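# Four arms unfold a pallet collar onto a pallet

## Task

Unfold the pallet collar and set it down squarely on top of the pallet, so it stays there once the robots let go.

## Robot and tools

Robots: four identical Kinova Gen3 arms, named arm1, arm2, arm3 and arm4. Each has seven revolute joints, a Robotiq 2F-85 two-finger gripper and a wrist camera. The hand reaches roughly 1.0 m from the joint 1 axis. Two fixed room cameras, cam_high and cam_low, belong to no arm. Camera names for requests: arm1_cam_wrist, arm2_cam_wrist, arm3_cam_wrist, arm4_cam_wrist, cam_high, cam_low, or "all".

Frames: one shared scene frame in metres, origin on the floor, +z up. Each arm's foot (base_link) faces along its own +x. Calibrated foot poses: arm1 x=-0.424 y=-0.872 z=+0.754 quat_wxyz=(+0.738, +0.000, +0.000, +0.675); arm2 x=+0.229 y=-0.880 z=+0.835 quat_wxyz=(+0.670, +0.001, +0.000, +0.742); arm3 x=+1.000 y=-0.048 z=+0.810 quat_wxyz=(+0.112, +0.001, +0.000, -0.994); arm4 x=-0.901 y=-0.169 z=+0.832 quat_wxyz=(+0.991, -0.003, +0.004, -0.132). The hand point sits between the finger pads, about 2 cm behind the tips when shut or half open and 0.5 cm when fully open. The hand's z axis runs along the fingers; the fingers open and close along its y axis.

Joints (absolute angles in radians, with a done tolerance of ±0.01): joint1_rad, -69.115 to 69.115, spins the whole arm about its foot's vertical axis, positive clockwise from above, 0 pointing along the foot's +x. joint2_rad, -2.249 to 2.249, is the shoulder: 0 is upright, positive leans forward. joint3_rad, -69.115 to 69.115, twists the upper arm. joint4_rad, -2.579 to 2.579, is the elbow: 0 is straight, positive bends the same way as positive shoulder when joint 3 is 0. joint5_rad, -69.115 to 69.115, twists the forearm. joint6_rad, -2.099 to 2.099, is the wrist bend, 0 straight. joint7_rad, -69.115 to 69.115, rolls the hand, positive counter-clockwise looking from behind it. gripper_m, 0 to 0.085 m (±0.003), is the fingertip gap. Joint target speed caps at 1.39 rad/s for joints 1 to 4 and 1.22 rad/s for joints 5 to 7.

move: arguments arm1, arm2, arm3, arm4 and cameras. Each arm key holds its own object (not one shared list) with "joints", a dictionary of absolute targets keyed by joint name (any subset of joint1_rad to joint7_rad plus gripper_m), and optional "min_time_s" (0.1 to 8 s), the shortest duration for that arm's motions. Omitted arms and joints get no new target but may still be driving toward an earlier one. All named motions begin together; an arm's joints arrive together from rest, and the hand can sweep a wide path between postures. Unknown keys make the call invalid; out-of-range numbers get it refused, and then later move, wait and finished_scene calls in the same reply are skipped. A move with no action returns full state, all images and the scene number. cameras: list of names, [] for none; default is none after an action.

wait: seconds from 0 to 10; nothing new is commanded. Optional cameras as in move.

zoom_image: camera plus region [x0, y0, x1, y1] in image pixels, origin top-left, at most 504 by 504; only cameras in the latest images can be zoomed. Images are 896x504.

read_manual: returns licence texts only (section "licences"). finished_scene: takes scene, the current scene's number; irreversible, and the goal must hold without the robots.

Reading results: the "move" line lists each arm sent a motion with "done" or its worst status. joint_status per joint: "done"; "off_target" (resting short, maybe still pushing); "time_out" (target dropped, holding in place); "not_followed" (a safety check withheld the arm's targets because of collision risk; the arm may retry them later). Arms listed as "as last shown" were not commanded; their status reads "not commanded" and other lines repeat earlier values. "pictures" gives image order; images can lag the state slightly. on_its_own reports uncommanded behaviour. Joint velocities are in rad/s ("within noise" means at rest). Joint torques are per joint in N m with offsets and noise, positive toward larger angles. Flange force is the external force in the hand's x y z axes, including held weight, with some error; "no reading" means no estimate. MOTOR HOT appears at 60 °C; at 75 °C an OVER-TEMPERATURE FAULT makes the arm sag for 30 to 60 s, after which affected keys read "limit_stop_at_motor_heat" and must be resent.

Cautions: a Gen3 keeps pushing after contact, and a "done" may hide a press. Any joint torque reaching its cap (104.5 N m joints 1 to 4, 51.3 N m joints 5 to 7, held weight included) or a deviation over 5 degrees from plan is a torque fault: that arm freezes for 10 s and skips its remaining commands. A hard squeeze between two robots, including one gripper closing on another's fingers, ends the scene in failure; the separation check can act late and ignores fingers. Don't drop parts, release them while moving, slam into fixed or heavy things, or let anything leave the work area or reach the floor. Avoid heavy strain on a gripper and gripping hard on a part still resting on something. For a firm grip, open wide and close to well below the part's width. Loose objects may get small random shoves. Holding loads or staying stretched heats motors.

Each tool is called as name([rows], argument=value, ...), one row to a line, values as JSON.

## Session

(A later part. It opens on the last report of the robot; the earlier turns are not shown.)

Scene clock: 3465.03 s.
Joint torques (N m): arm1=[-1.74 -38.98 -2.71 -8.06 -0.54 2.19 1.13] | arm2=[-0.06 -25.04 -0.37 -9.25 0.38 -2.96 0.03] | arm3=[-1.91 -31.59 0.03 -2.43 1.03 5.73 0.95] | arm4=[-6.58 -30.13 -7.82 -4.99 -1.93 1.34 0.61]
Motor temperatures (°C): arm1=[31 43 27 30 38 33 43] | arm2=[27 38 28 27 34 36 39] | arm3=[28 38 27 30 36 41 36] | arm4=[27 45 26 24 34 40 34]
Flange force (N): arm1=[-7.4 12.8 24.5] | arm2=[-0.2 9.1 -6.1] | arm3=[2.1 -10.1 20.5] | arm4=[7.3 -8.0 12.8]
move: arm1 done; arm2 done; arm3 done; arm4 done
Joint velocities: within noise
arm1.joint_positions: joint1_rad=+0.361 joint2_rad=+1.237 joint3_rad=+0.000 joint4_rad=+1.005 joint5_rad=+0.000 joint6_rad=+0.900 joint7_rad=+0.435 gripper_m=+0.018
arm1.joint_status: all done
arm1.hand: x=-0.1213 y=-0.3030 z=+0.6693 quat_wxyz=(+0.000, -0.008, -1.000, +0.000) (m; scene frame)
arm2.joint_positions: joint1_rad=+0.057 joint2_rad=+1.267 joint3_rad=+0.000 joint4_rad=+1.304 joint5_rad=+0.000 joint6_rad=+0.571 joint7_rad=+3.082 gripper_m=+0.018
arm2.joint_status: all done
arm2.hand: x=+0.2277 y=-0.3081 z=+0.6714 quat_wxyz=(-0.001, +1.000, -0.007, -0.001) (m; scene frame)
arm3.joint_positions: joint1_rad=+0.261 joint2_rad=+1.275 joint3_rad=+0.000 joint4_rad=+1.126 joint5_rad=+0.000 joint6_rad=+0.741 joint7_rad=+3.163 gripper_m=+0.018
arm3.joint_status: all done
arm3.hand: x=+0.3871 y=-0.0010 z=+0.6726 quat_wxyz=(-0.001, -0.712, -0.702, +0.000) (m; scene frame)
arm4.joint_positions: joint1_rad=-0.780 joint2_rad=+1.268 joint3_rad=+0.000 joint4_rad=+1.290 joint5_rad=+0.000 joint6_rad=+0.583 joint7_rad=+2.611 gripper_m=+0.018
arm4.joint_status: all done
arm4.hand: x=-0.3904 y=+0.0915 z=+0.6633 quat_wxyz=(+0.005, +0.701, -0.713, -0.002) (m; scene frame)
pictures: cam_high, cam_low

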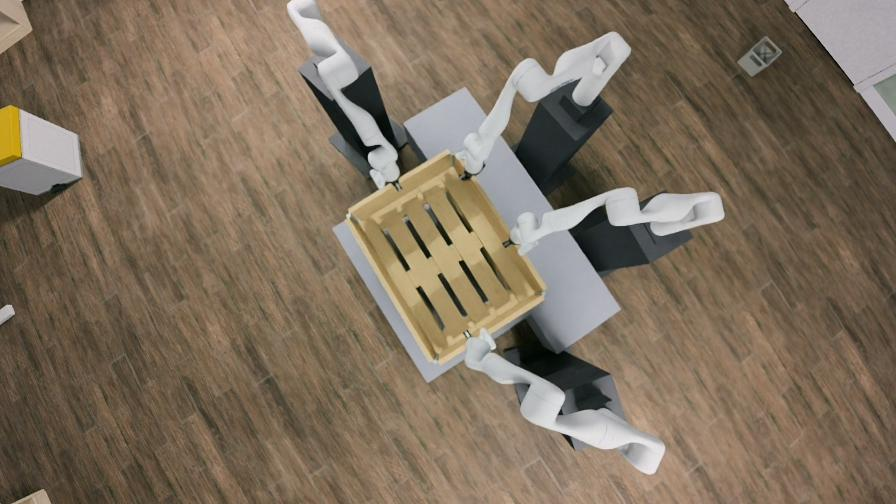

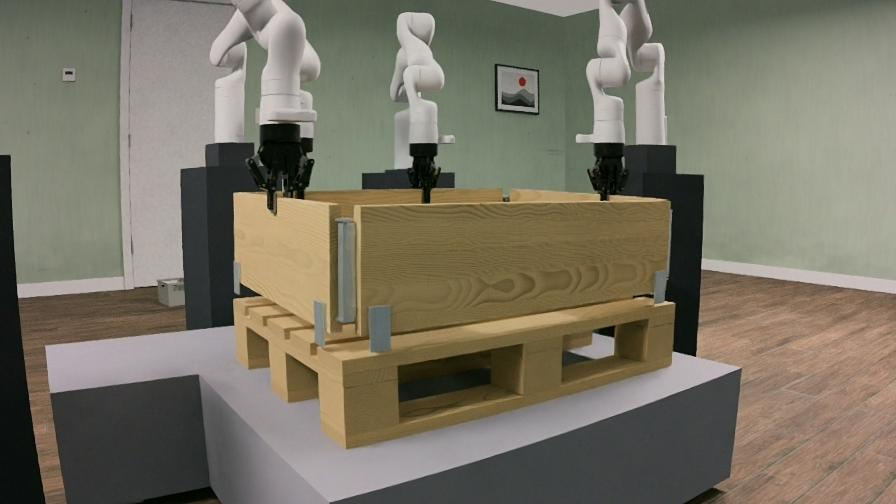

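move(arm1={"joints": {"joint1_rad": 0.3598, "joint2_rad": 1.2376, "joint4_rad": 1.0272, "joint6_rad": 0.8768, "joint7_rad": 0.4408}, "min_time_s": 1.5}, arm2={"joints": {"joint1_rad": 0.0528, "joint2_rad": 1.2774, "joint4_rad": 1.303, "joint6_rad": 0.5612, "joint7_rad": 3.0843}, "min_time_s": 1.5}, arm3={"joints": {"joint1_rad": 0.2604, "joint2_rad": 1.284, "joint4_rad": 1.1009, "joint6_rad": 0.7567, "joint7_rad": 3.1694}, "min_time_s": 1.5}, arm4={"joints": {"joint1_rad": -0.7763, "joint2_rad": 1.258, "joint4_rad": 1.3238, "joint6_rad": 0.5599, "joint7_rad": 2.622}, "min_time_s": 1.5}, cameras=["cam_low", "cam_high", "arm3_cam_wrist", "arm4_cam_wrist"])

zoom_image(camera="cam_low", region=[310, 300, 400, 390])

zoom_image(camera="cam_low", region=[620, 250, 690, 320])

zoom_image(camera="cam_low", region=[220, 250, 290, 320])

zoom_image(camera="cam_high", region=[330, 140, 570, 380])

Scene clock: 3940.10 s.
Joint torques (N m): arm1=[-1.81 -33.31 -2.02 -5.79 0.13 3.09 1.09] | arm2=[-0.98 -17.95 -1.83 -6.58 0.02 -1.81 0.04] | arm3=[-2.72 -37.84 -1.72 -3.87 -0.01 6.57 0.92] | arm4=[-5.65 -31.21 -5.92 -3.08 -1.19 3.33 0.43]
Motor temperatures (°C): arm1=[31 42 26 30 38 33 43] | arm2=[27 37 28 28 33 37 39] | arm3=[28 38 27 30 36 40 35] | arm4=[26 40 26 25 35 39 34]
Flange force (N): arm1=[-6.0 9.4 17.2] | arm2=[1.4 10.3 -16.9] | arm3=[3.6 -11.7 31.8] | arm4=[5.0 -9.8 19.5]
move: arm1 done; arm2 done; arm3 done; arm4 done
Joint velocities: within noise
arm1.joint_positions: joint1_rad=+0.360 joint2_rad=+1.238 joint3_rad=+0.000 joint4_rad=+1.027 joint5_rad=+0.000 joint6_rad=+0.877 joint7_rad=+0.441 gripper_m=+0.018
arm1.joint_status: all done
arm1.hand: x=-0.1238 y=-0.3067 z=+0.6634 quat_wxyz=(+0.000, -0.004, -1.000, +0.000) (m; scene frame)
arm2.joint_positions: joint1_rad=+0.053 joint2_rad=+1.277 joint3_rad=+0.000 joint4_rad=+1.303 joint5_rad=+0.000 joint6_rad=+0.561 joint7_rad=+3.084 gripper_m=+0.018
arm2.joint_status: all done
arm2.hand: x=+0.2253 y=-0.3093 z=+0.6654 quat_wxyz=(-0.001, +1.000, -0.004, -0.001) (m; scene frame)
arm3.joint_positions: joint1_rad=+0.260 joint2_rad=+1.284 joint3_rad=+0.000 joint4_rad=+1.101 joint5_rad=+0.000 joint6_rad=+0.757 joint7_rad=+3.169 gripper_m=+0.018
arm3.joint_status: all done
arm3.hand: x=+0.3823 y=-0.0014 z=+0.6725 quat_wxyz=(-0.001, -0.710, -0.705, +0.000) (m; scene frame)
arm4.joint_positions: joint1_rad=-0.776 joint2_rad=+1.258 joint3_rad=+0.000 joint4_rad=+1.324 joint5_rad=+0.000 joint6_rad=+0.560 joint7_rad=+2.622 gripper_m=+0.018
arm4.joint_status: all done
arm4.hand: x=-0.3959 y=+0.0857 z=+0.6633 quat_wxyz=(+0.005, +0.704, -0.710, -0.002) (m; scene frame)
pictures: arm3_cam_wrist, arm4_cam_wrist, cam_high, cam_low

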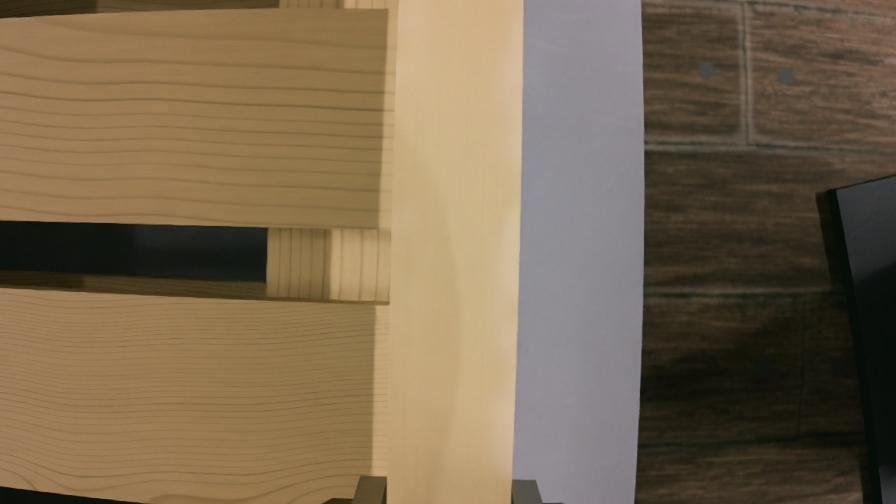

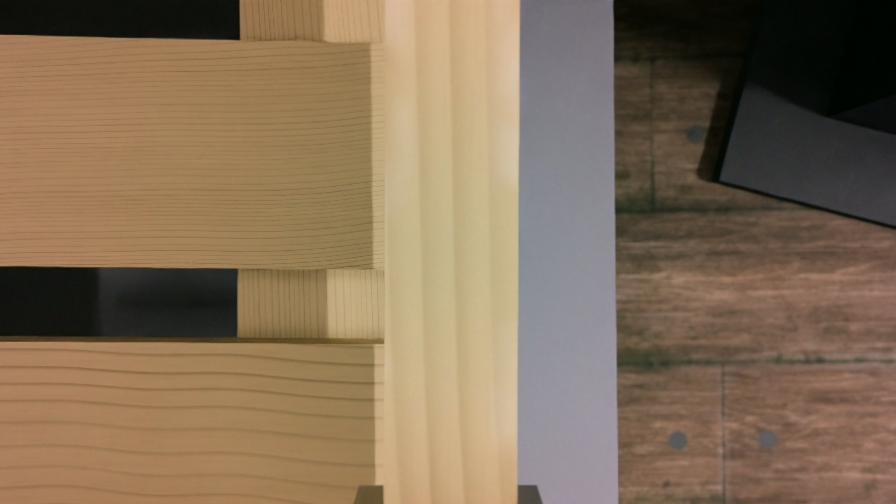

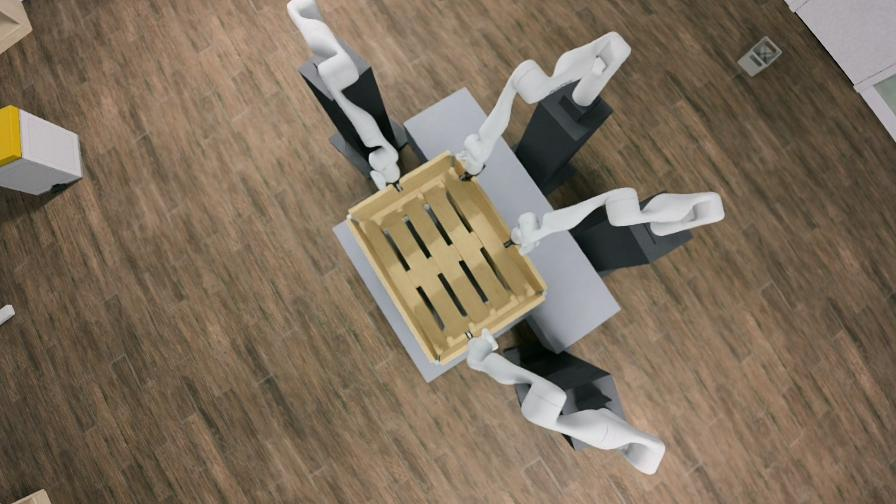

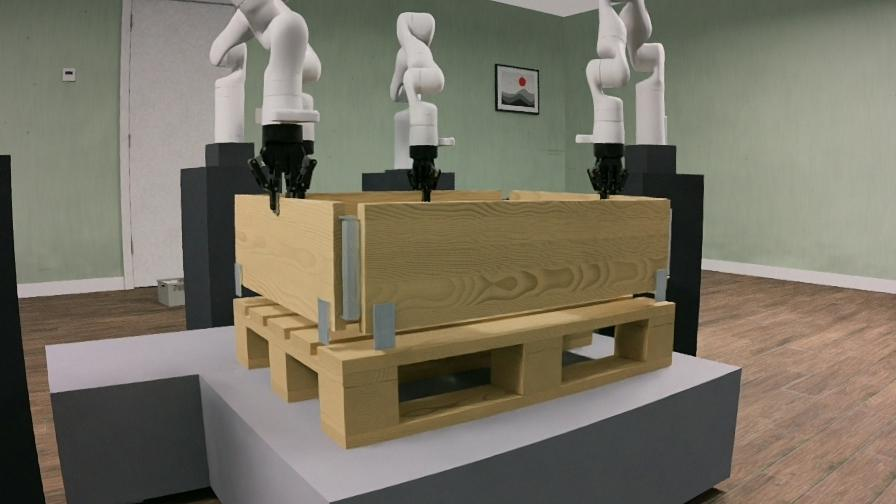

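Scaled by 5.600 from the camera's 896x504 image, which has a finer 1280x720 frame.

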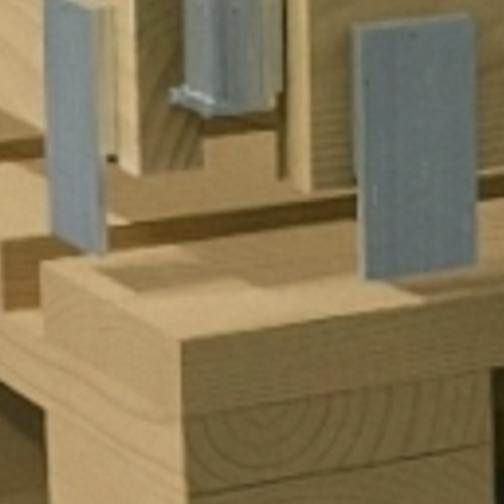

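Scaled by 7.200 from the camera's 896x504 image, which has a finer 1280x720 frame.

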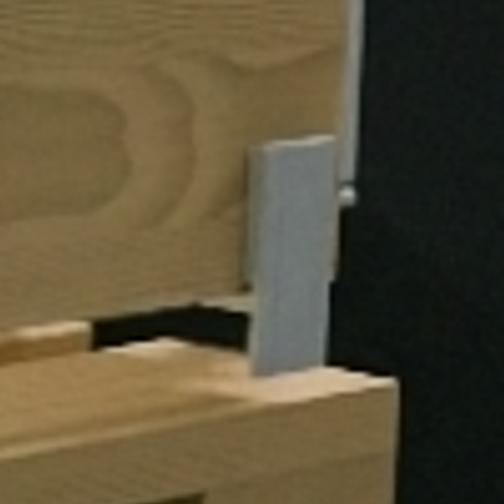

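Scaled by 7.200 from the camera's 896x504 image, which has a finer 1280x720 frame.

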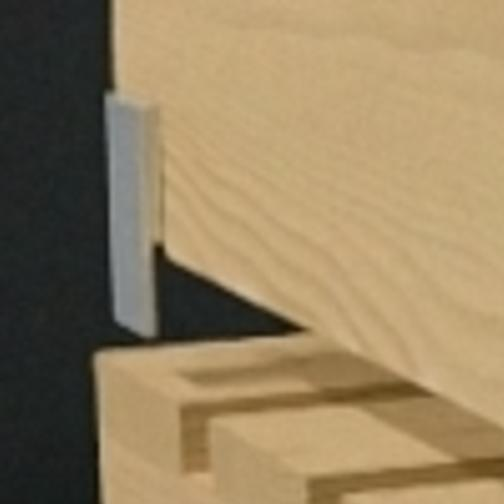

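Scaled by 2.100 from the camera's 896x504 image, which has a finer 1280x720 frame.

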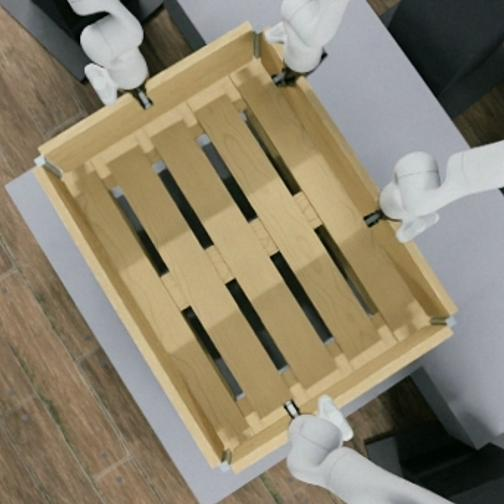

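move(arm1={"joints": {"joint2_rad": 1.2665, "joint4_rad": 1.0171, "joint6_rad": 0.858}, "min_time_s": 1.5}, arm2={"joints": {"joint2_rad": 1.3111, "joint4_rad": 1.2838, "joint6_rad": 0.5467}, "min_time_s": 1.5}, arm3={"joints": {"joint2_rad": 1.3153, "joint4_rad": 1.0848, "joint6_rad": 0.7415}, "min_time_s": 1.5}, arm4={"joints": {"joint2_rad": 1.2914, "joint4_rad": 1.3056, "joint6_rad": 0.5446}, "min_time_s": 1.5}, cameras=["cam_low", "cam_high"])

zoom_image(camera="cam_low", region=[310, 300, 400, 390])

zoom_image(camera="cam_low", region=[620, 250, 690, 320])

zoom_image(camera="cam_low", region=[220, 250, 290, 320])

Scene clock: 4102.23 s.
Joint torques (N m): arm1=[-2.82 -39.9 -3.02 -6.12 -0.54 4.77 1.03] | arm2=[0.27 -20.94 -0.72 -7.09 0.17 -1.72 -0.05] | arm3=[-1.54 -32.62 -0.73 -4.61 0.49 4.28 1.04] | arm4=[-12.33 -6.55 -11.38 -5.77 -1.72 -3.5 0.7]
Motor temperatures (°C): arm1=[31 41 26 29 38 33 43] | arm2=[27 35 28 27 33 37 39] | arm3=[28 40 27 30 36 41 35] | arm4=[26 48 25 24 35 39 34]
Flange force (N): arm1=[-9.8 13.2 30.9] | arm2=[-0.7 9.5 -11.7] | arm3=[1.1 -5.2 18.6] | arm4=[25.3 4.7 -42.1]
move: arm1 done; arm2 done; arm3 done; arm4 done
Joint velocities: within noise
arm1.joint_positions: joint1_rad=+0.360 joint2_rad=+1.267 joint3_rad=+0.000 joint4_rad=+1.017 joint5_rad=+0.000 joint6_rad=+0.858 joint7_rad=+0.441 gripper_m=+0.018
arm1.joint_status: all done
arm1.hand: x=-0.1238 y=-0.3068 z=+0.6473 quat_wxyz=(+0.000, -0.004, -1.000, +0.000) (m; scene frame)
arm2.joint_positions: joint1_rad=+0.053 joint2_rad=+1.311 joint3_rad=+0.000 joint4_rad=+1.284 joint5_rad=+0.000 joint6_rad=+0.547 joint7_rad=+3.084 gripper_m=+0.018
arm2.joint_status: all done
arm2.hand: x=+0.2252 y=-0.3093 z=+0.6494 quat_wxyz=(-0.001, +1.000, -0.004, -0.001) (m; scene frame)
arm3.joint_positions: joint1_rad=+0.260 joint2_rad=+1.315 joint3_rad=+0.000 joint4_rad=+1.085 joint5_rad=+0.000 joint6_rad=+0.742 joint7_rad=+3.169 gripper_m=+0.018
arm3.joint_status: all done
arm3.hand: x=+0.3823 y=-0.0015 z=+0.6565 quat_wxyz=(-0.001, -0.710, -0.705, +0.000) (m; scene frame)
arm4.joint_positions: joint1_rad=-0.776 joint2_rad=+1.291 joint3_rad=+0.000 joint4_rad=+1.306 joint5_rad=+0.000 joint6_rad=+0.545 joint7_rad=+2.622 gripper_m=+0.018
arm4.joint_status: all done
arm4.hand: x=-0.3959 y=+0.0856 z=+0.6474 quat_wxyz=(+0.005, +0.704, -0.710, -0.002) (m; scene frame)
pictures: cam_high, cam_low

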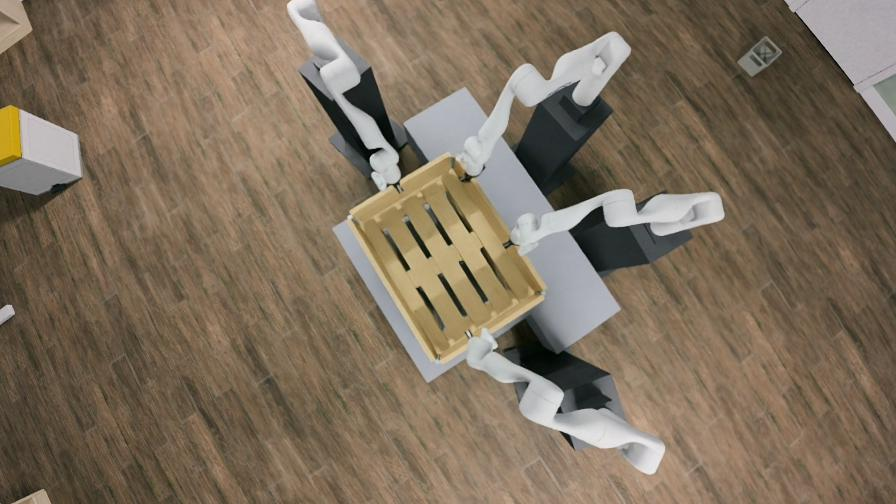

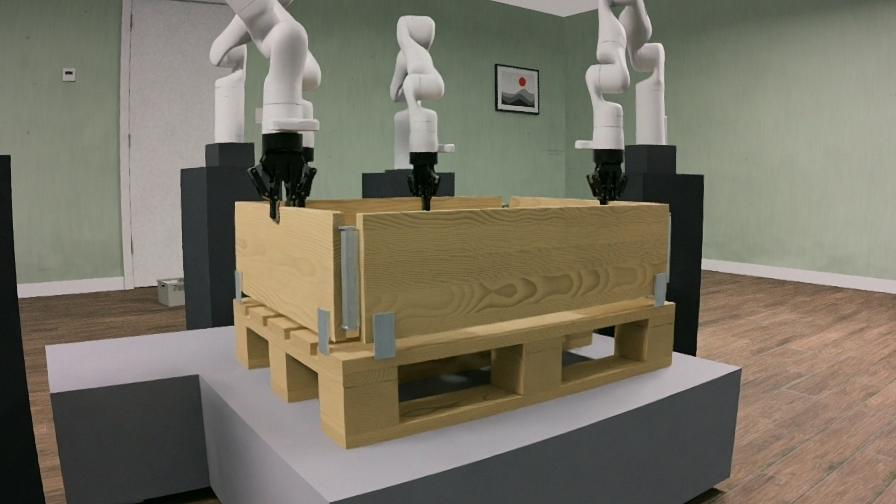

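Scaled by 5.600 from the camera's 896x504 image, which has a finer 1280x720 frame.

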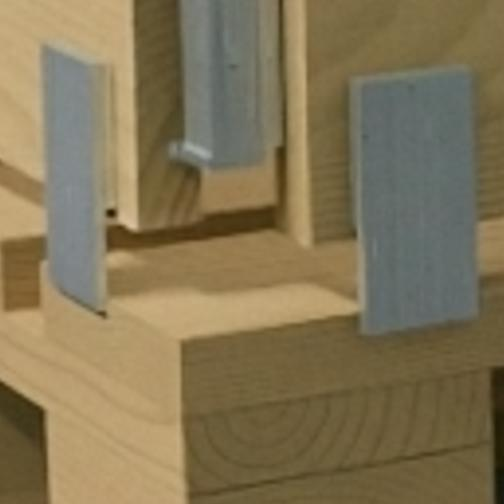

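Scaled by 7.200 from the camera's 896x504 image, which has a finer 1280x720 frame.

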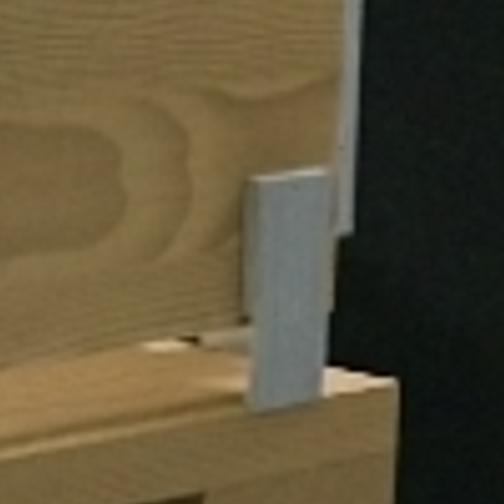

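Scaled by 7.200 from the camera's 896x504 image, which has a finer 1280x720 frame.

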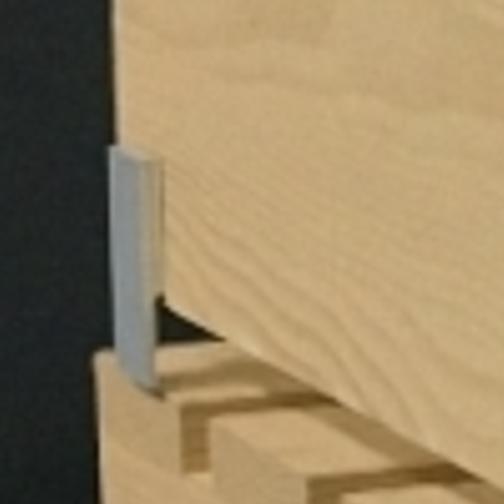

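move(arm1={"joints": {"joint1_rad": 0.3579, "joint2_rad": 1.2508, "joint4_rad": 1.0173, "joint6_rad": 0.8736, "joint7_rad": 0.4334}, "min_time_s": 1.2}, arm2={"joints": {"joint1_rad": 0.0516, "joint2_rad": 1.2898, "joint4_rad": 1.2965, "joint6_rad": 0.5553, "joint7_rad": 3.0777}, "min_time_s": 1.2}, arm3={"joints": {"joint1_rad": 0.2587, "joint2_rad": 1.2936, "joint4_rad": 1.1013, "joint6_rad": 0.7467, "joint7_rad": 3.1623}, "min_time_s": 1.2}, arm4={"joints": {"joint1_rad": -0.7797, "joint2_rad": 1.2742, "joint4_rad": 1.3046, "joint6_rad": 0.5628, "joint7_rad": 2.6133}, "min_time_s": 1.2}, cameras=["cam_low", "cam_high"])

zoom_image(camera="cam_low", region=[310, 300, 400, 390])

zoom_image(camera="cam_low", region=[620, 250, 690, 320])

zoom_image(camera="cam_low", region=[220, 250, 290, 320])

Scene clock: 4192.00 s.
Joint torques (N m): arm1=[-1.54 -33.07 -1.98 -5.47 0 3.08 0.97] | arm2=[-0.89 -19.63 -1.59 -7.31 0.03 -2.18 -0.01] | arm3=[-2.71 -37.01 -1.72 -3.6 0.01 6.47 0.91] | arm4=[-5.74 -31.42 -5.99 -3.39 -1.19 3.19 0.45]
Motor temperatures (°C): arm1=[31 44 26 29 38 33 43] | arm2=[27 35 28 28 33 37 39] | arm3=[28 39 27 30 36 40 35] | arm4=[28 41 26 25 35 40 34]
Flange force (N): arm1=[-6.2 10.6 16.9] | arm2=[1.4 10.4 -14.8] | arm3=[3.5 -11.3 30.4] | arm4=[5.3 -9.3 19.2]
move: arm1 done; arm2 done; arm3 done; arm4 done
Joint velocities: within noise
arm1.joint_positions: joint1_rad=+0.358 joint2_rad=+1.251 joint3_rad=+0.000 joint4_rad=+1.017 joint5_rad=+0.000 joint6_rad=+0.874 joint7_rad=+0.433 gripper_m=+0.018
arm1.joint_status: all done
arm1.hand: x=-0.1244 y=-0.3052 z=+0.6573 quat_wxyz=(+0.000, -0.007, -1.000, +0.000) (m; scene frame)
arm2.joint_positions: joint1_rad=+0.052 joint2_rad=+1.290 joint3_rad=+0.000 joint4_rad=+1.296 joint5_rad=+0.000 joint6_rad=+0.555 joint7_rad=+3.078 gripper_m=+0.018
arm2.joint_status: all done
arm2.hand: x=+0.2246 y=-0.3094 z=+0.6594 quat_wxyz=(-0.001, +1.000, -0.006, -0.001) (m; scene frame)
arm3.joint_positions: joint1_rad=+0.259 joint2_rad=+1.294 joint3_rad=+0.000 joint4_rad=+1.101 joint5_rad=+0.000 joint6_rad=+0.747 joint7_rad=+3.162 gripper_m=+0.018
arm3.joint_status: all done
arm3.hand: x=+0.3834 y=-0.0025 z=+0.6665 quat_wxyz=(-0.001, -0.712, -0.703, +0.000) (m; scene frame)
arm4.joint_positions: joint1_rad=-0.780 joint2_rad=+1.274 joint3_rad=+0.000 joint4_rad=+1.305 joint5_rad=+0.000 joint6_rad=+0.563 joint7_rad=+2.613 gripper_m=+0.018
arm4.joint_status: all done
arm4.hand: x=-0.3943 y=+0.0888 z=+0.6573 quat_wxyz=(+0.005, +0.702, -0.712, -0.002) (m; scene frame)
pictures: cam_high, cam_low

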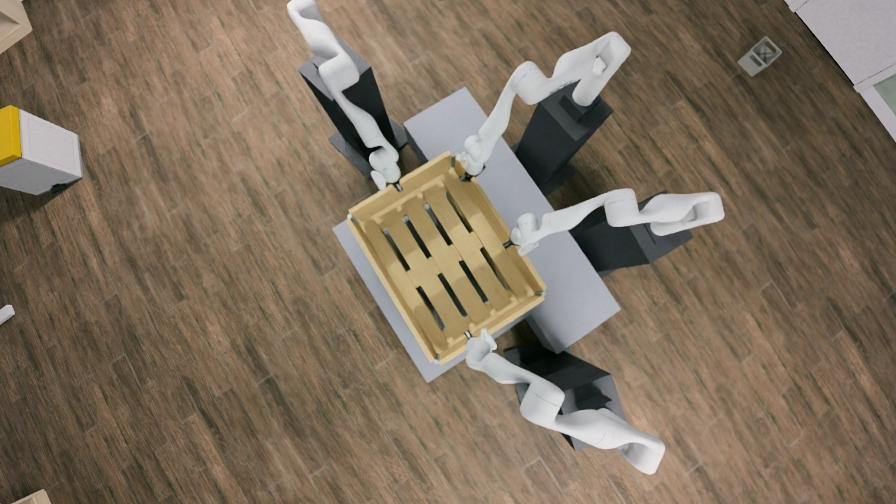

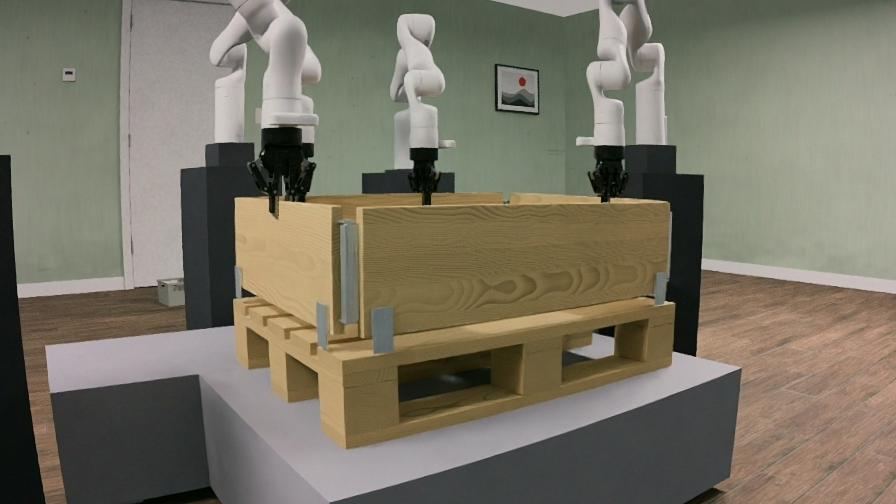

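Scaled by 5.600 from the camera's 896x504 image, which has a finer 1280x720 frame.

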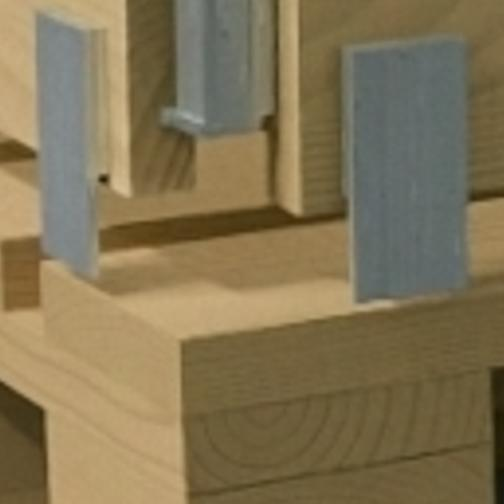

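Scaled by 7.200 from the camera's 896x504 image, which has a finer 1280x720 frame.

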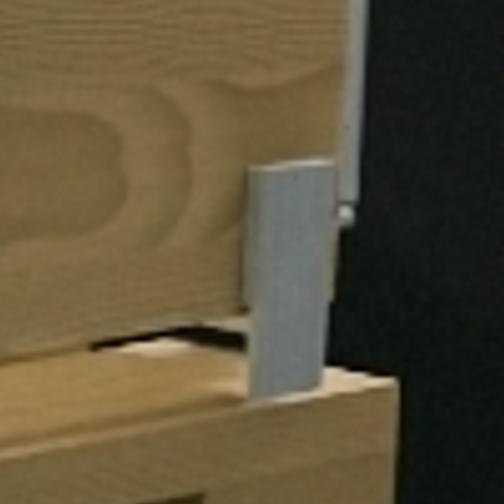

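Scaled by 7.200 from the camera's 896x504 image, which has a finer 1280x720 frame.

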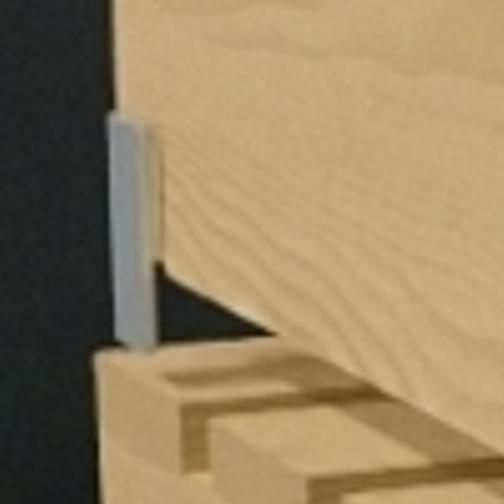

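move(arm1={"joints": {"joint2_rad": 1.2648, "joint4_rad": 1.0125, "joint6_rad": 0.8643}, "min_time_s": 1}, arm2={"joints": {"joint2_rad": 1.3067, "joint4_rad": 1.2870, "joint6_rad": 0.5479}, "min_time_s": 1}, arm3={"joints": {"joint2_rad": 1.3092, "joint4_rad": 1.0936, "joint6_rad": 0.7388}, "min_time_s": 1}, arm4={"joints": {"joint2_rad": 1.2909, "joint4_rad": 1.2956, "joint6_rad": 0.5551}, "min_time_s": 1}, cameras=["cam_low", "cam_high"])

zoom_image(camera="cam_low", region=[310, 300, 400, 390])

zoom_image(camera="cam_low", region=[620, 250, 690, 320])

zoom_image(camera="cam_low", region=[220, 250, 290, 320])

Scene clock: 4236.63 s.
Joint torques (N m): arm1=[-2.21 -32.71 -2.34 -5.03 0 3.33 1.02] | arm2=[-0.36 -19.12 -1.01 -6.75 0.21 -1.81 0.02] | arm3=[-2.43 -36.51 -1.42 -3.07 0.17 6.69 0.95] | arm4=[-5.89 -31.63 -6.44 -3.34 -1.35 3.18 0.48]
Motor temperatures (°C): arm1=[31 44 26 29 38 33 43] | arm2=[27 36 28 27 33 37 39] | arm3=[28 43 27 30 36 41 35] | arm4=[27 44 26 25 35 40 34]
Flange force (N): arm1=[-7.2 10.4 16.9] | arm2=[0.4 10.0 -15.1] | arm3=[3.0 -12.0 30.2] | arm4=[5.5 -9.5 19.6]
move: arm1 done; arm2 done; arm3 done; arm4 done
Joint velocities: within noise
arm1.joint_positions: joint1_rad=+0.358 joint2_rad=+1.265 joint3_rad=+0.000 joint4_rad=+1.013 joint5_rad=+0.000 joint6_rad=+0.864 joint7_rad=+0.433 gripper_m=+0.018
arm1.joint_status: all done
arm1.hand: x=-0.1244 y=-0.3052 z=+0.6495 quat_wxyz=(+0.000, -0.007, -1.000, +0.000) (m; scene frame)
arm2.joint_positions: joint1_rad=+0.052 joint2_rad=+1.307 joint3_rad=+0.000 joint4_rad=+1.287 joint5_rad=+0.000 joint6_rad=+0.548 joint7_rad=+3.078 gripper_m=+0.018
arm2.joint_status: all done
arm2.hand: x=+0.2245 y=-0.3094 z=+0.6513 quat_wxyz=(-0.001, +1.000, -0.006, -0.001) (m; scene frame)
arm3.joint_positions: joint1_rad=+0.259 joint2_rad=+1.309 joint3_rad=+0.000 joint4_rad=+1.094 joint5_rad=+0.000 joint6_rad=+0.739 joint7_rad=+3.162 gripper_m=+0.018
arm3.joint_status: all done
arm3.hand: x=+0.3834 y=-0.0026 z=+0.6585 quat_wxyz=(-0.001, -0.712, -0.703, +0.000) (m; scene frame)
arm4.joint_positions: joint1_rad=-0.780 joint2_rad=+1.291 joint3_rad=+0.000 joint4_rad=+1.296 joint5_rad=+0.000 joint6_rad=+0.555 joint7_rad=+2.613 gripper_m=+0.018
arm4.joint_status: all done
arm4.hand: x=-0.3945 y=+0.0887 z=+0.6491 quat_wxyz=(+0.005, +0.702, -0.712, -0.002) (m; scene frame)
pictures: cam_high, cam_low

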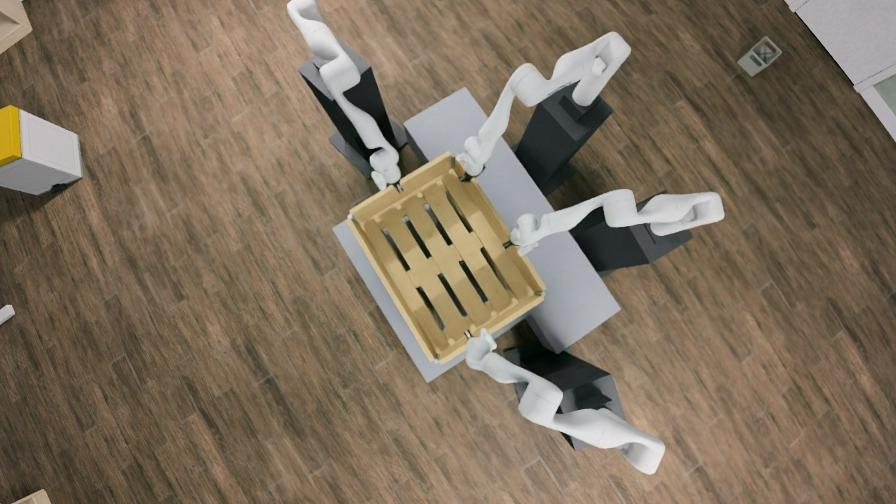

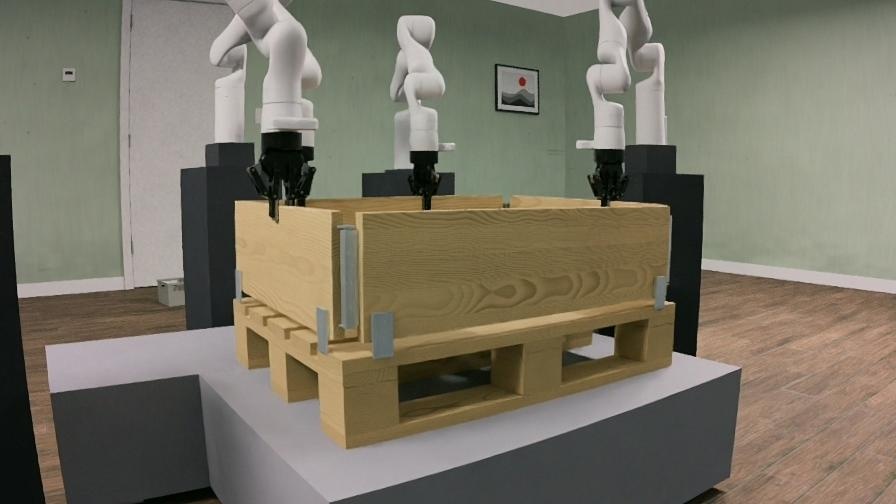

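Scaled by 5.600 from the camera's 896x504 image, which has a finer 1280x720 frame.

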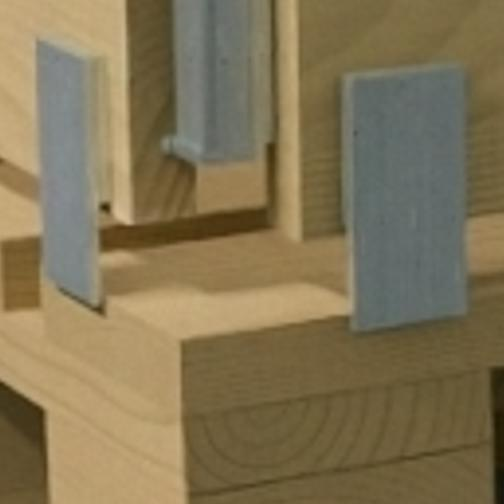

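Scaled by 7.200 from the camera's 896x504 image, which has a finer 1280x720 frame.

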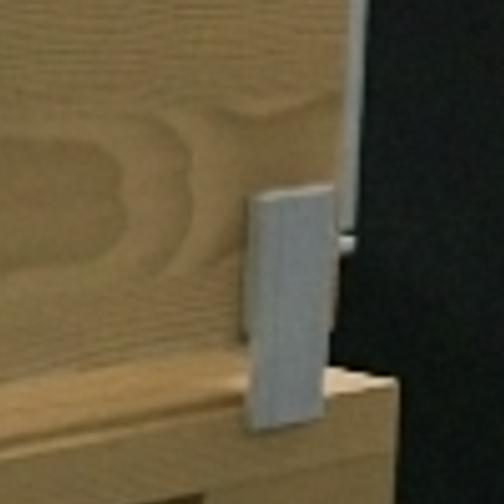

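Scaled by 7.200 from the camera's 896x504 image, which has a finer 1280x720 frame.

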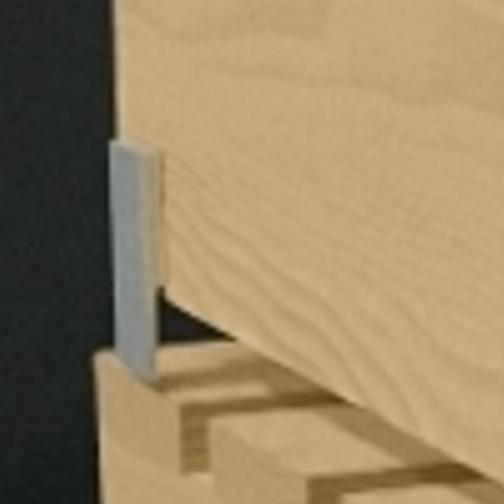

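move(arm1={"joints": {"joint2_rad": 1.2799, "joint4_rad": 1.0061, "joint6_rad": 0.8556}, "min_time_s": 1.2}, arm2={"joints": {"joint2_rad": 1.3236, "joint4_rad": 1.2766, "joint6_rad": 0.5414}, "min_time_s": 1.2}, arm3={"joints": {"joint2_rad": 1.3251, "joint4_rad": 1.0845, "joint6_rad": 0.732}, "min_time_s": 1.2}, arm4={"joints": {"joint2_rad": 1.3078, "joint4_rad": 1.2856, "joint6_rad": 0.5482}, "min_time_s": 1.2}, cameras=["cam_low", "cam_high"])

zoom_image(camera="cam_low", region=[310, 300, 400, 390])

zoom_image(camera="cam_low", region=[620, 250, 690, 320])

zoom_image(camera="cam_low", region=[220, 250, 290, 320])

Scene clock: 4271.03 s.
Joint torques (N m): arm1=[-2.1 -31.68 -2.25 -5.09 0.03 2.92 1.01] | arm2=[-0.64 -20.12 -1.17 -6.84 0.11 -1.64 0.02] | arm3=[-2.54 -36.3 -1.51 -3.04 0.09 6.57 0.91] | arm4=[-5.5 -31.59 -6.03 -2.78 -1.31 3.54 0.39]
Motor temperatures (°C): arm1=[31 43 26 29 38 33 43] | arm2=[27 35 28 27 33 37 39] | arm3=[28 42 27 30 36 41 35] | arm4=[27 45 26 25 35 40 34]
Flange force (N): arm1=[-6.4 9.2 14.5] | arm2=[0.9 9.8 -13.2] | arm3=[3.2 -11.6 29.7] | arm4=[4.6 -10.0 20.4]
move: arm1 done; arm2 done; arm3 done; arm4 done
Joint velocities: within noise
arm1.joint_positions: joint1_rad=+0.358 joint2_rad=+1.280 joint3_rad=+0.000 joint4_rad=+1.006 joint5_rad=+0.000 joint6_rad=+0.856 joint7_rad=+0.433 gripper_m=+0.018
arm1.joint_status: all done
arm1.hand: x=-0.1244 y=-0.3052 z=+0.6414 quat_wxyz=(+0.000, -0.007, -1.000, +0.000) (m; scene frame)
arm2.joint_positions: joint1_rad=+0.052 joint2_rad=+1.324 joint3_rad=+0.000 joint4_rad=+1.277 joint5_rad=+0.000 joint6_rad=+0.541 joint7_rad=+3.078 gripper_m=+0.018
arm2.joint_status: all done
arm2.hand: x=+0.2245 y=-0.3094 z=+0.6434 quat_wxyz=(-0.001, +1.000, -0.006, -0.001) (m; scene frame)
arm3.joint_positions: joint1_rad=+0.259 joint2_rad=+1.325 joint3_rad=+0.000 joint4_rad=+1.085 joint5_rad=+0.000 joint6_rad=+0.732 joint7_rad=+3.162 gripper_m=+0.018
arm3.joint_status: all done
arm3.hand: x=+0.3834 y=-0.0026 z=+0.6506 quat_wxyz=(-0.001, -0.712, -0.703, +0.000) (m; scene frame)
arm4.joint_positions: joint1_rad=-0.780 joint2_rad=+1.308 joint3_rad=+0.000 joint4_rad=+1.286 joint5_rad=+0.000 joint6_rad=+0.548 joint7_rad=+2.613 gripper_m=+0.018
arm4.joint_status: all done
arm4.hand: x=-0.3944 y=+0.0888 z=+0.6413 quat_wxyz=(+0.005, +0.702, -0.712, -0.002) (m; scene frame)
pictures: cam_high, cam_low

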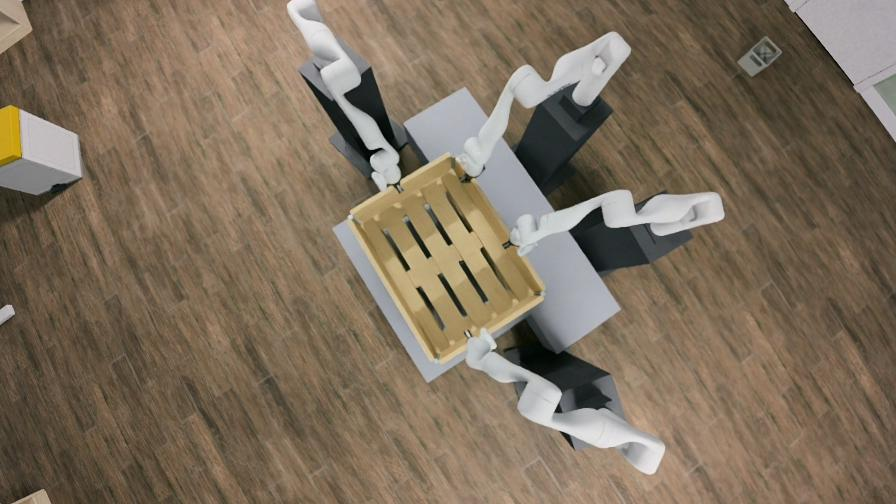

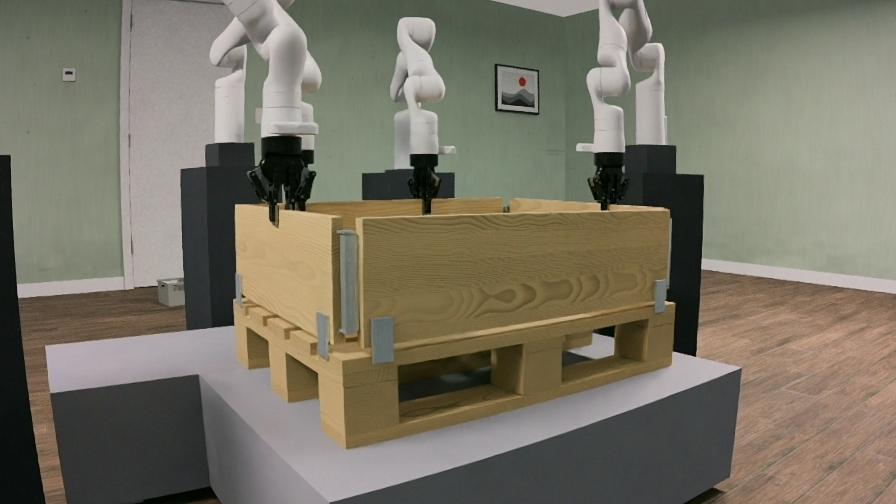

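Scaled by 5.600 from the camera's 896x504 image, which has a finer 1280x720 frame.

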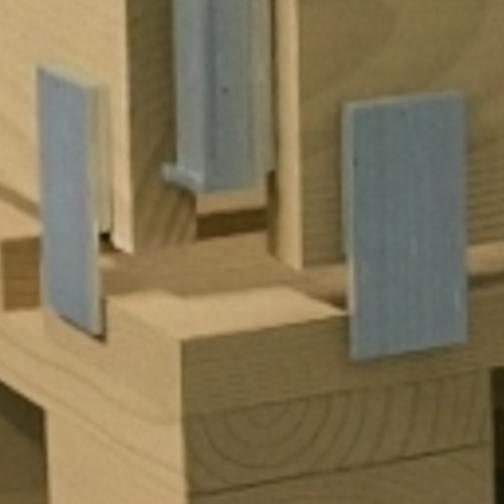

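Scaled by 7.200 from the camera's 896x504 image, which has a finer 1280x720 frame.

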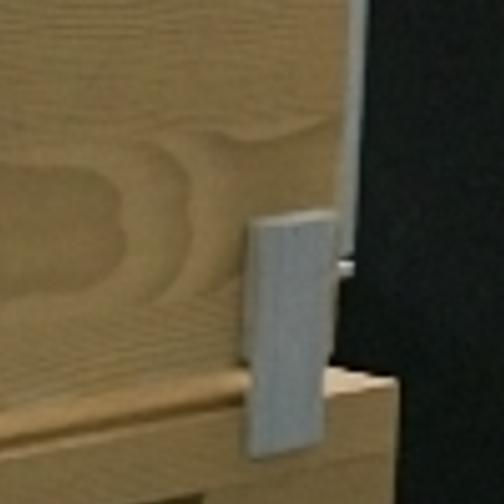

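Scaled by 7.200 from the camera's 896x504 image, which has a finer 1280x720 frame.

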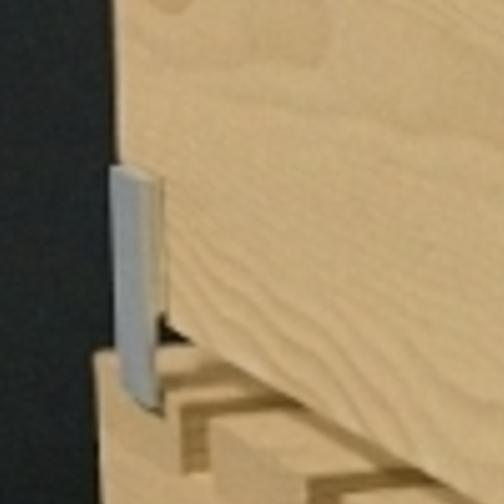

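move(arm1={"joints": {"joint2_rad": 1.2911, "joint4_rad": 1.0014, "joint6_rad": 0.8491}, "min_time_s": 1.2}, arm2={"joints": {"joint2_rad": 1.3366, "joint4_rad": 1.2685, "joint6_rad": 0.5365}, "min_time_s": 1.2}, arm3={"joints": {"joint2_rad": 1.3371, "joint4_rad": 1.0776, "joint6_rad": 0.7269}, "min_time_s": 1.2}, arm4={"joints": {"joint2_rad": 1.3205, "joint4_rad": 1.278, "joint6_rad": 0.5432}, "min_time_s": 1.2}, cameras=["cam_low", "cam_high"])

zoom_image(camera="cam_low", region=[310, 300, 400, 390])

zoom_image(camera="cam_low", region=[620, 250, 690, 320])

zoom_image(camera="cam_low", region=[220, 250, 290, 320])

Scene clock: 4303.60 s.
Joint torques (N m): arm1=[-2.16 -31.75 -2.22 -4.8 0.07 3.14 1.05] | arm2=[-0.68 -19.69 -1.17 -6.78 0.19 -1.73 0.04] | arm3=[-2.68 -36.34 -1.71 -2.6 0.02 6.85 0.94] | arm4=[-5.83 -31.28 -6.43 -2.44 -1.41 3.71 0.35]
Motor temperatures (°C): arm1=[31 42 26 29 38 33 43] | arm2=[27 35 28 27 33 37 39] | arm3=[28 42 27 30 36 41 35] | arm4=[27 45 26 25 35 40 34]
Flange force (N): arm1=[-6.7 9.8 15.1] | arm2=[0.9 9.9 -14.3] | arm3=[3.5 -12.7 30.5] | arm4=[5.0 -10.6 20.2]
move: arm1 done; arm2 done; arm3 done; arm4 done
Joint velocities: within noise
arm1.joint_positions: joint1_rad=+0.358 joint2_rad=+1.291 joint3_rad=+0.000 joint4_rad=+1.001 joint5_rad=+0.000 joint6_rad=+0.849 joint7_rad=+0.433 gripper_m=+0.018
arm1.joint_status: all done
arm1.hand: x=-0.1244 y=-0.3052 z=+0.6353 quat_wxyz=(+0.000, -0.007, -1.000, +0.000) (m; scene frame)
arm2.joint_positions: joint1_rad=+0.052 joint2_rad=+1.337 joint3_rad=+0.000 joint4_rad=+1.269 joint5_rad=+0.000 joint6_rad=+0.536 joint7_rad=+3.078 gripper_m=+0.018
arm2.joint_status: all done
arm2.hand: x=+0.2245 y=-0.3094 z=+0.6373 quat_wxyz=(-0.001, +1.000, -0.006, -0.001) (m; scene frame)
arm3.joint_positions: joint1_rad=+0.259 joint2_rad=+1.337 joint3_rad=+0.000 joint4_rad=+1.078 joint5_rad=+0.000 joint6_rad=+0.727 joint7_rad=+3.162 gripper_m=+0.018
arm3.joint_status: all done
arm3.hand: x=+0.3834 y=-0.0026 z=+0.6446 quat_wxyz=(-0.001, -0.712, -0.703, +0.000) (m; scene frame)
arm4.joint_positions: joint1_rad=-0.780 joint2_rad=+1.320 joint3_rad=+0.000 joint4_rad=+1.278 joint5_rad=+0.000 joint6_rad=+0.543 joint7_rad=+2.613 gripper_m=+0.018
arm4.joint_status: all done
arm4.hand: x=-0.3945 y=+0.0887 z=+0.6353 quat_wxyz=(+0.005, +0.702, -0.712, -0.002) (m; scene frame)
pictures: cam_high, cam_low

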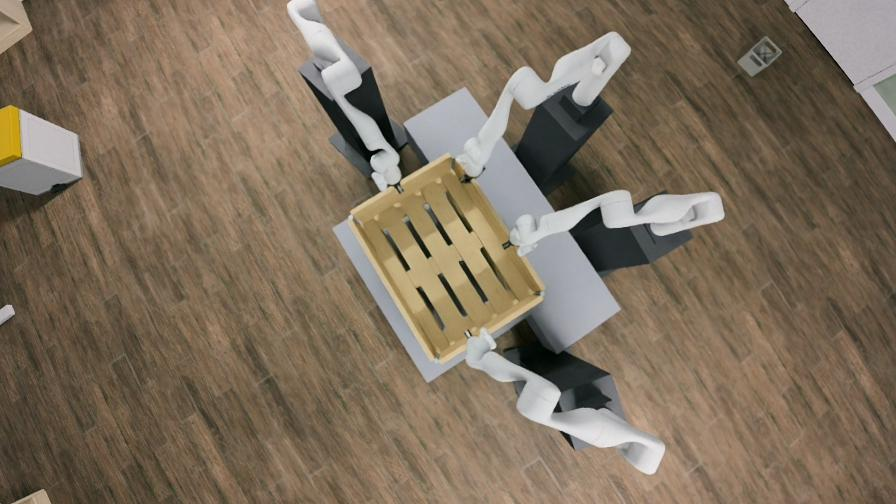

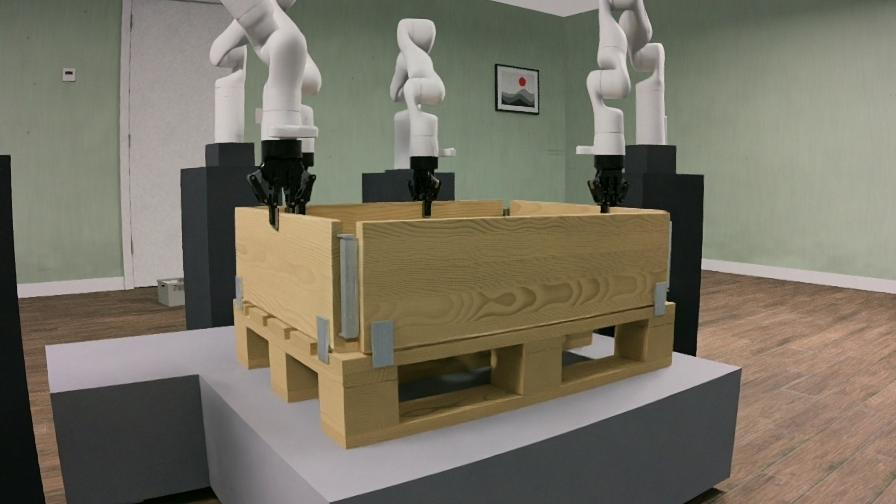

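Scaled by 5.600 from the camera's 896x504 image, which has a finer 1280x720 frame.

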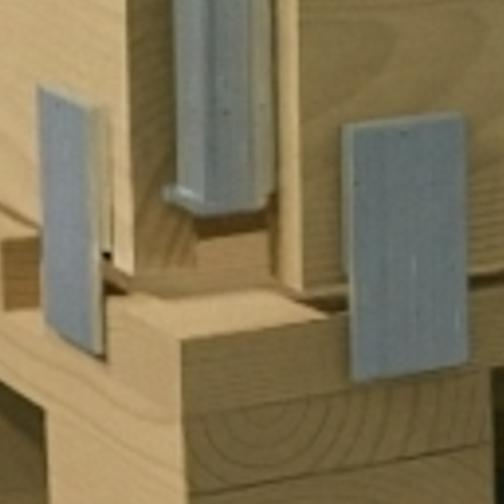

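Scaled by 7.200 from the camera's 896x504 image, which has a finer 1280x720 frame.

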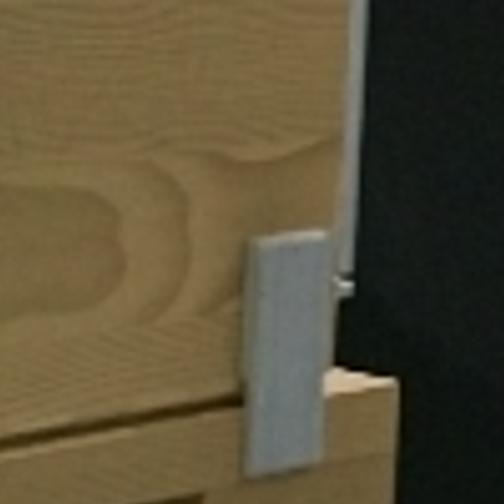

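Scaled by 7.200 from the camera's 896x504 image, which has a finer 1280x720 frame.

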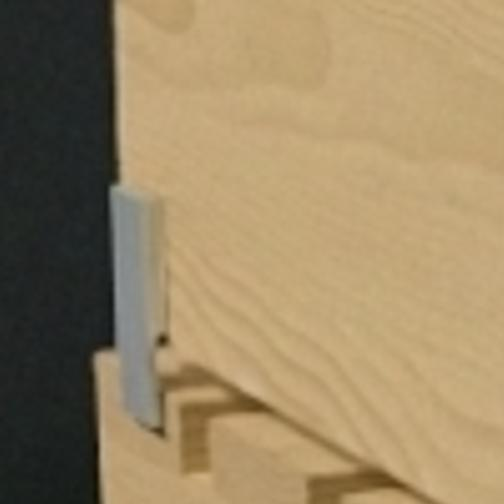

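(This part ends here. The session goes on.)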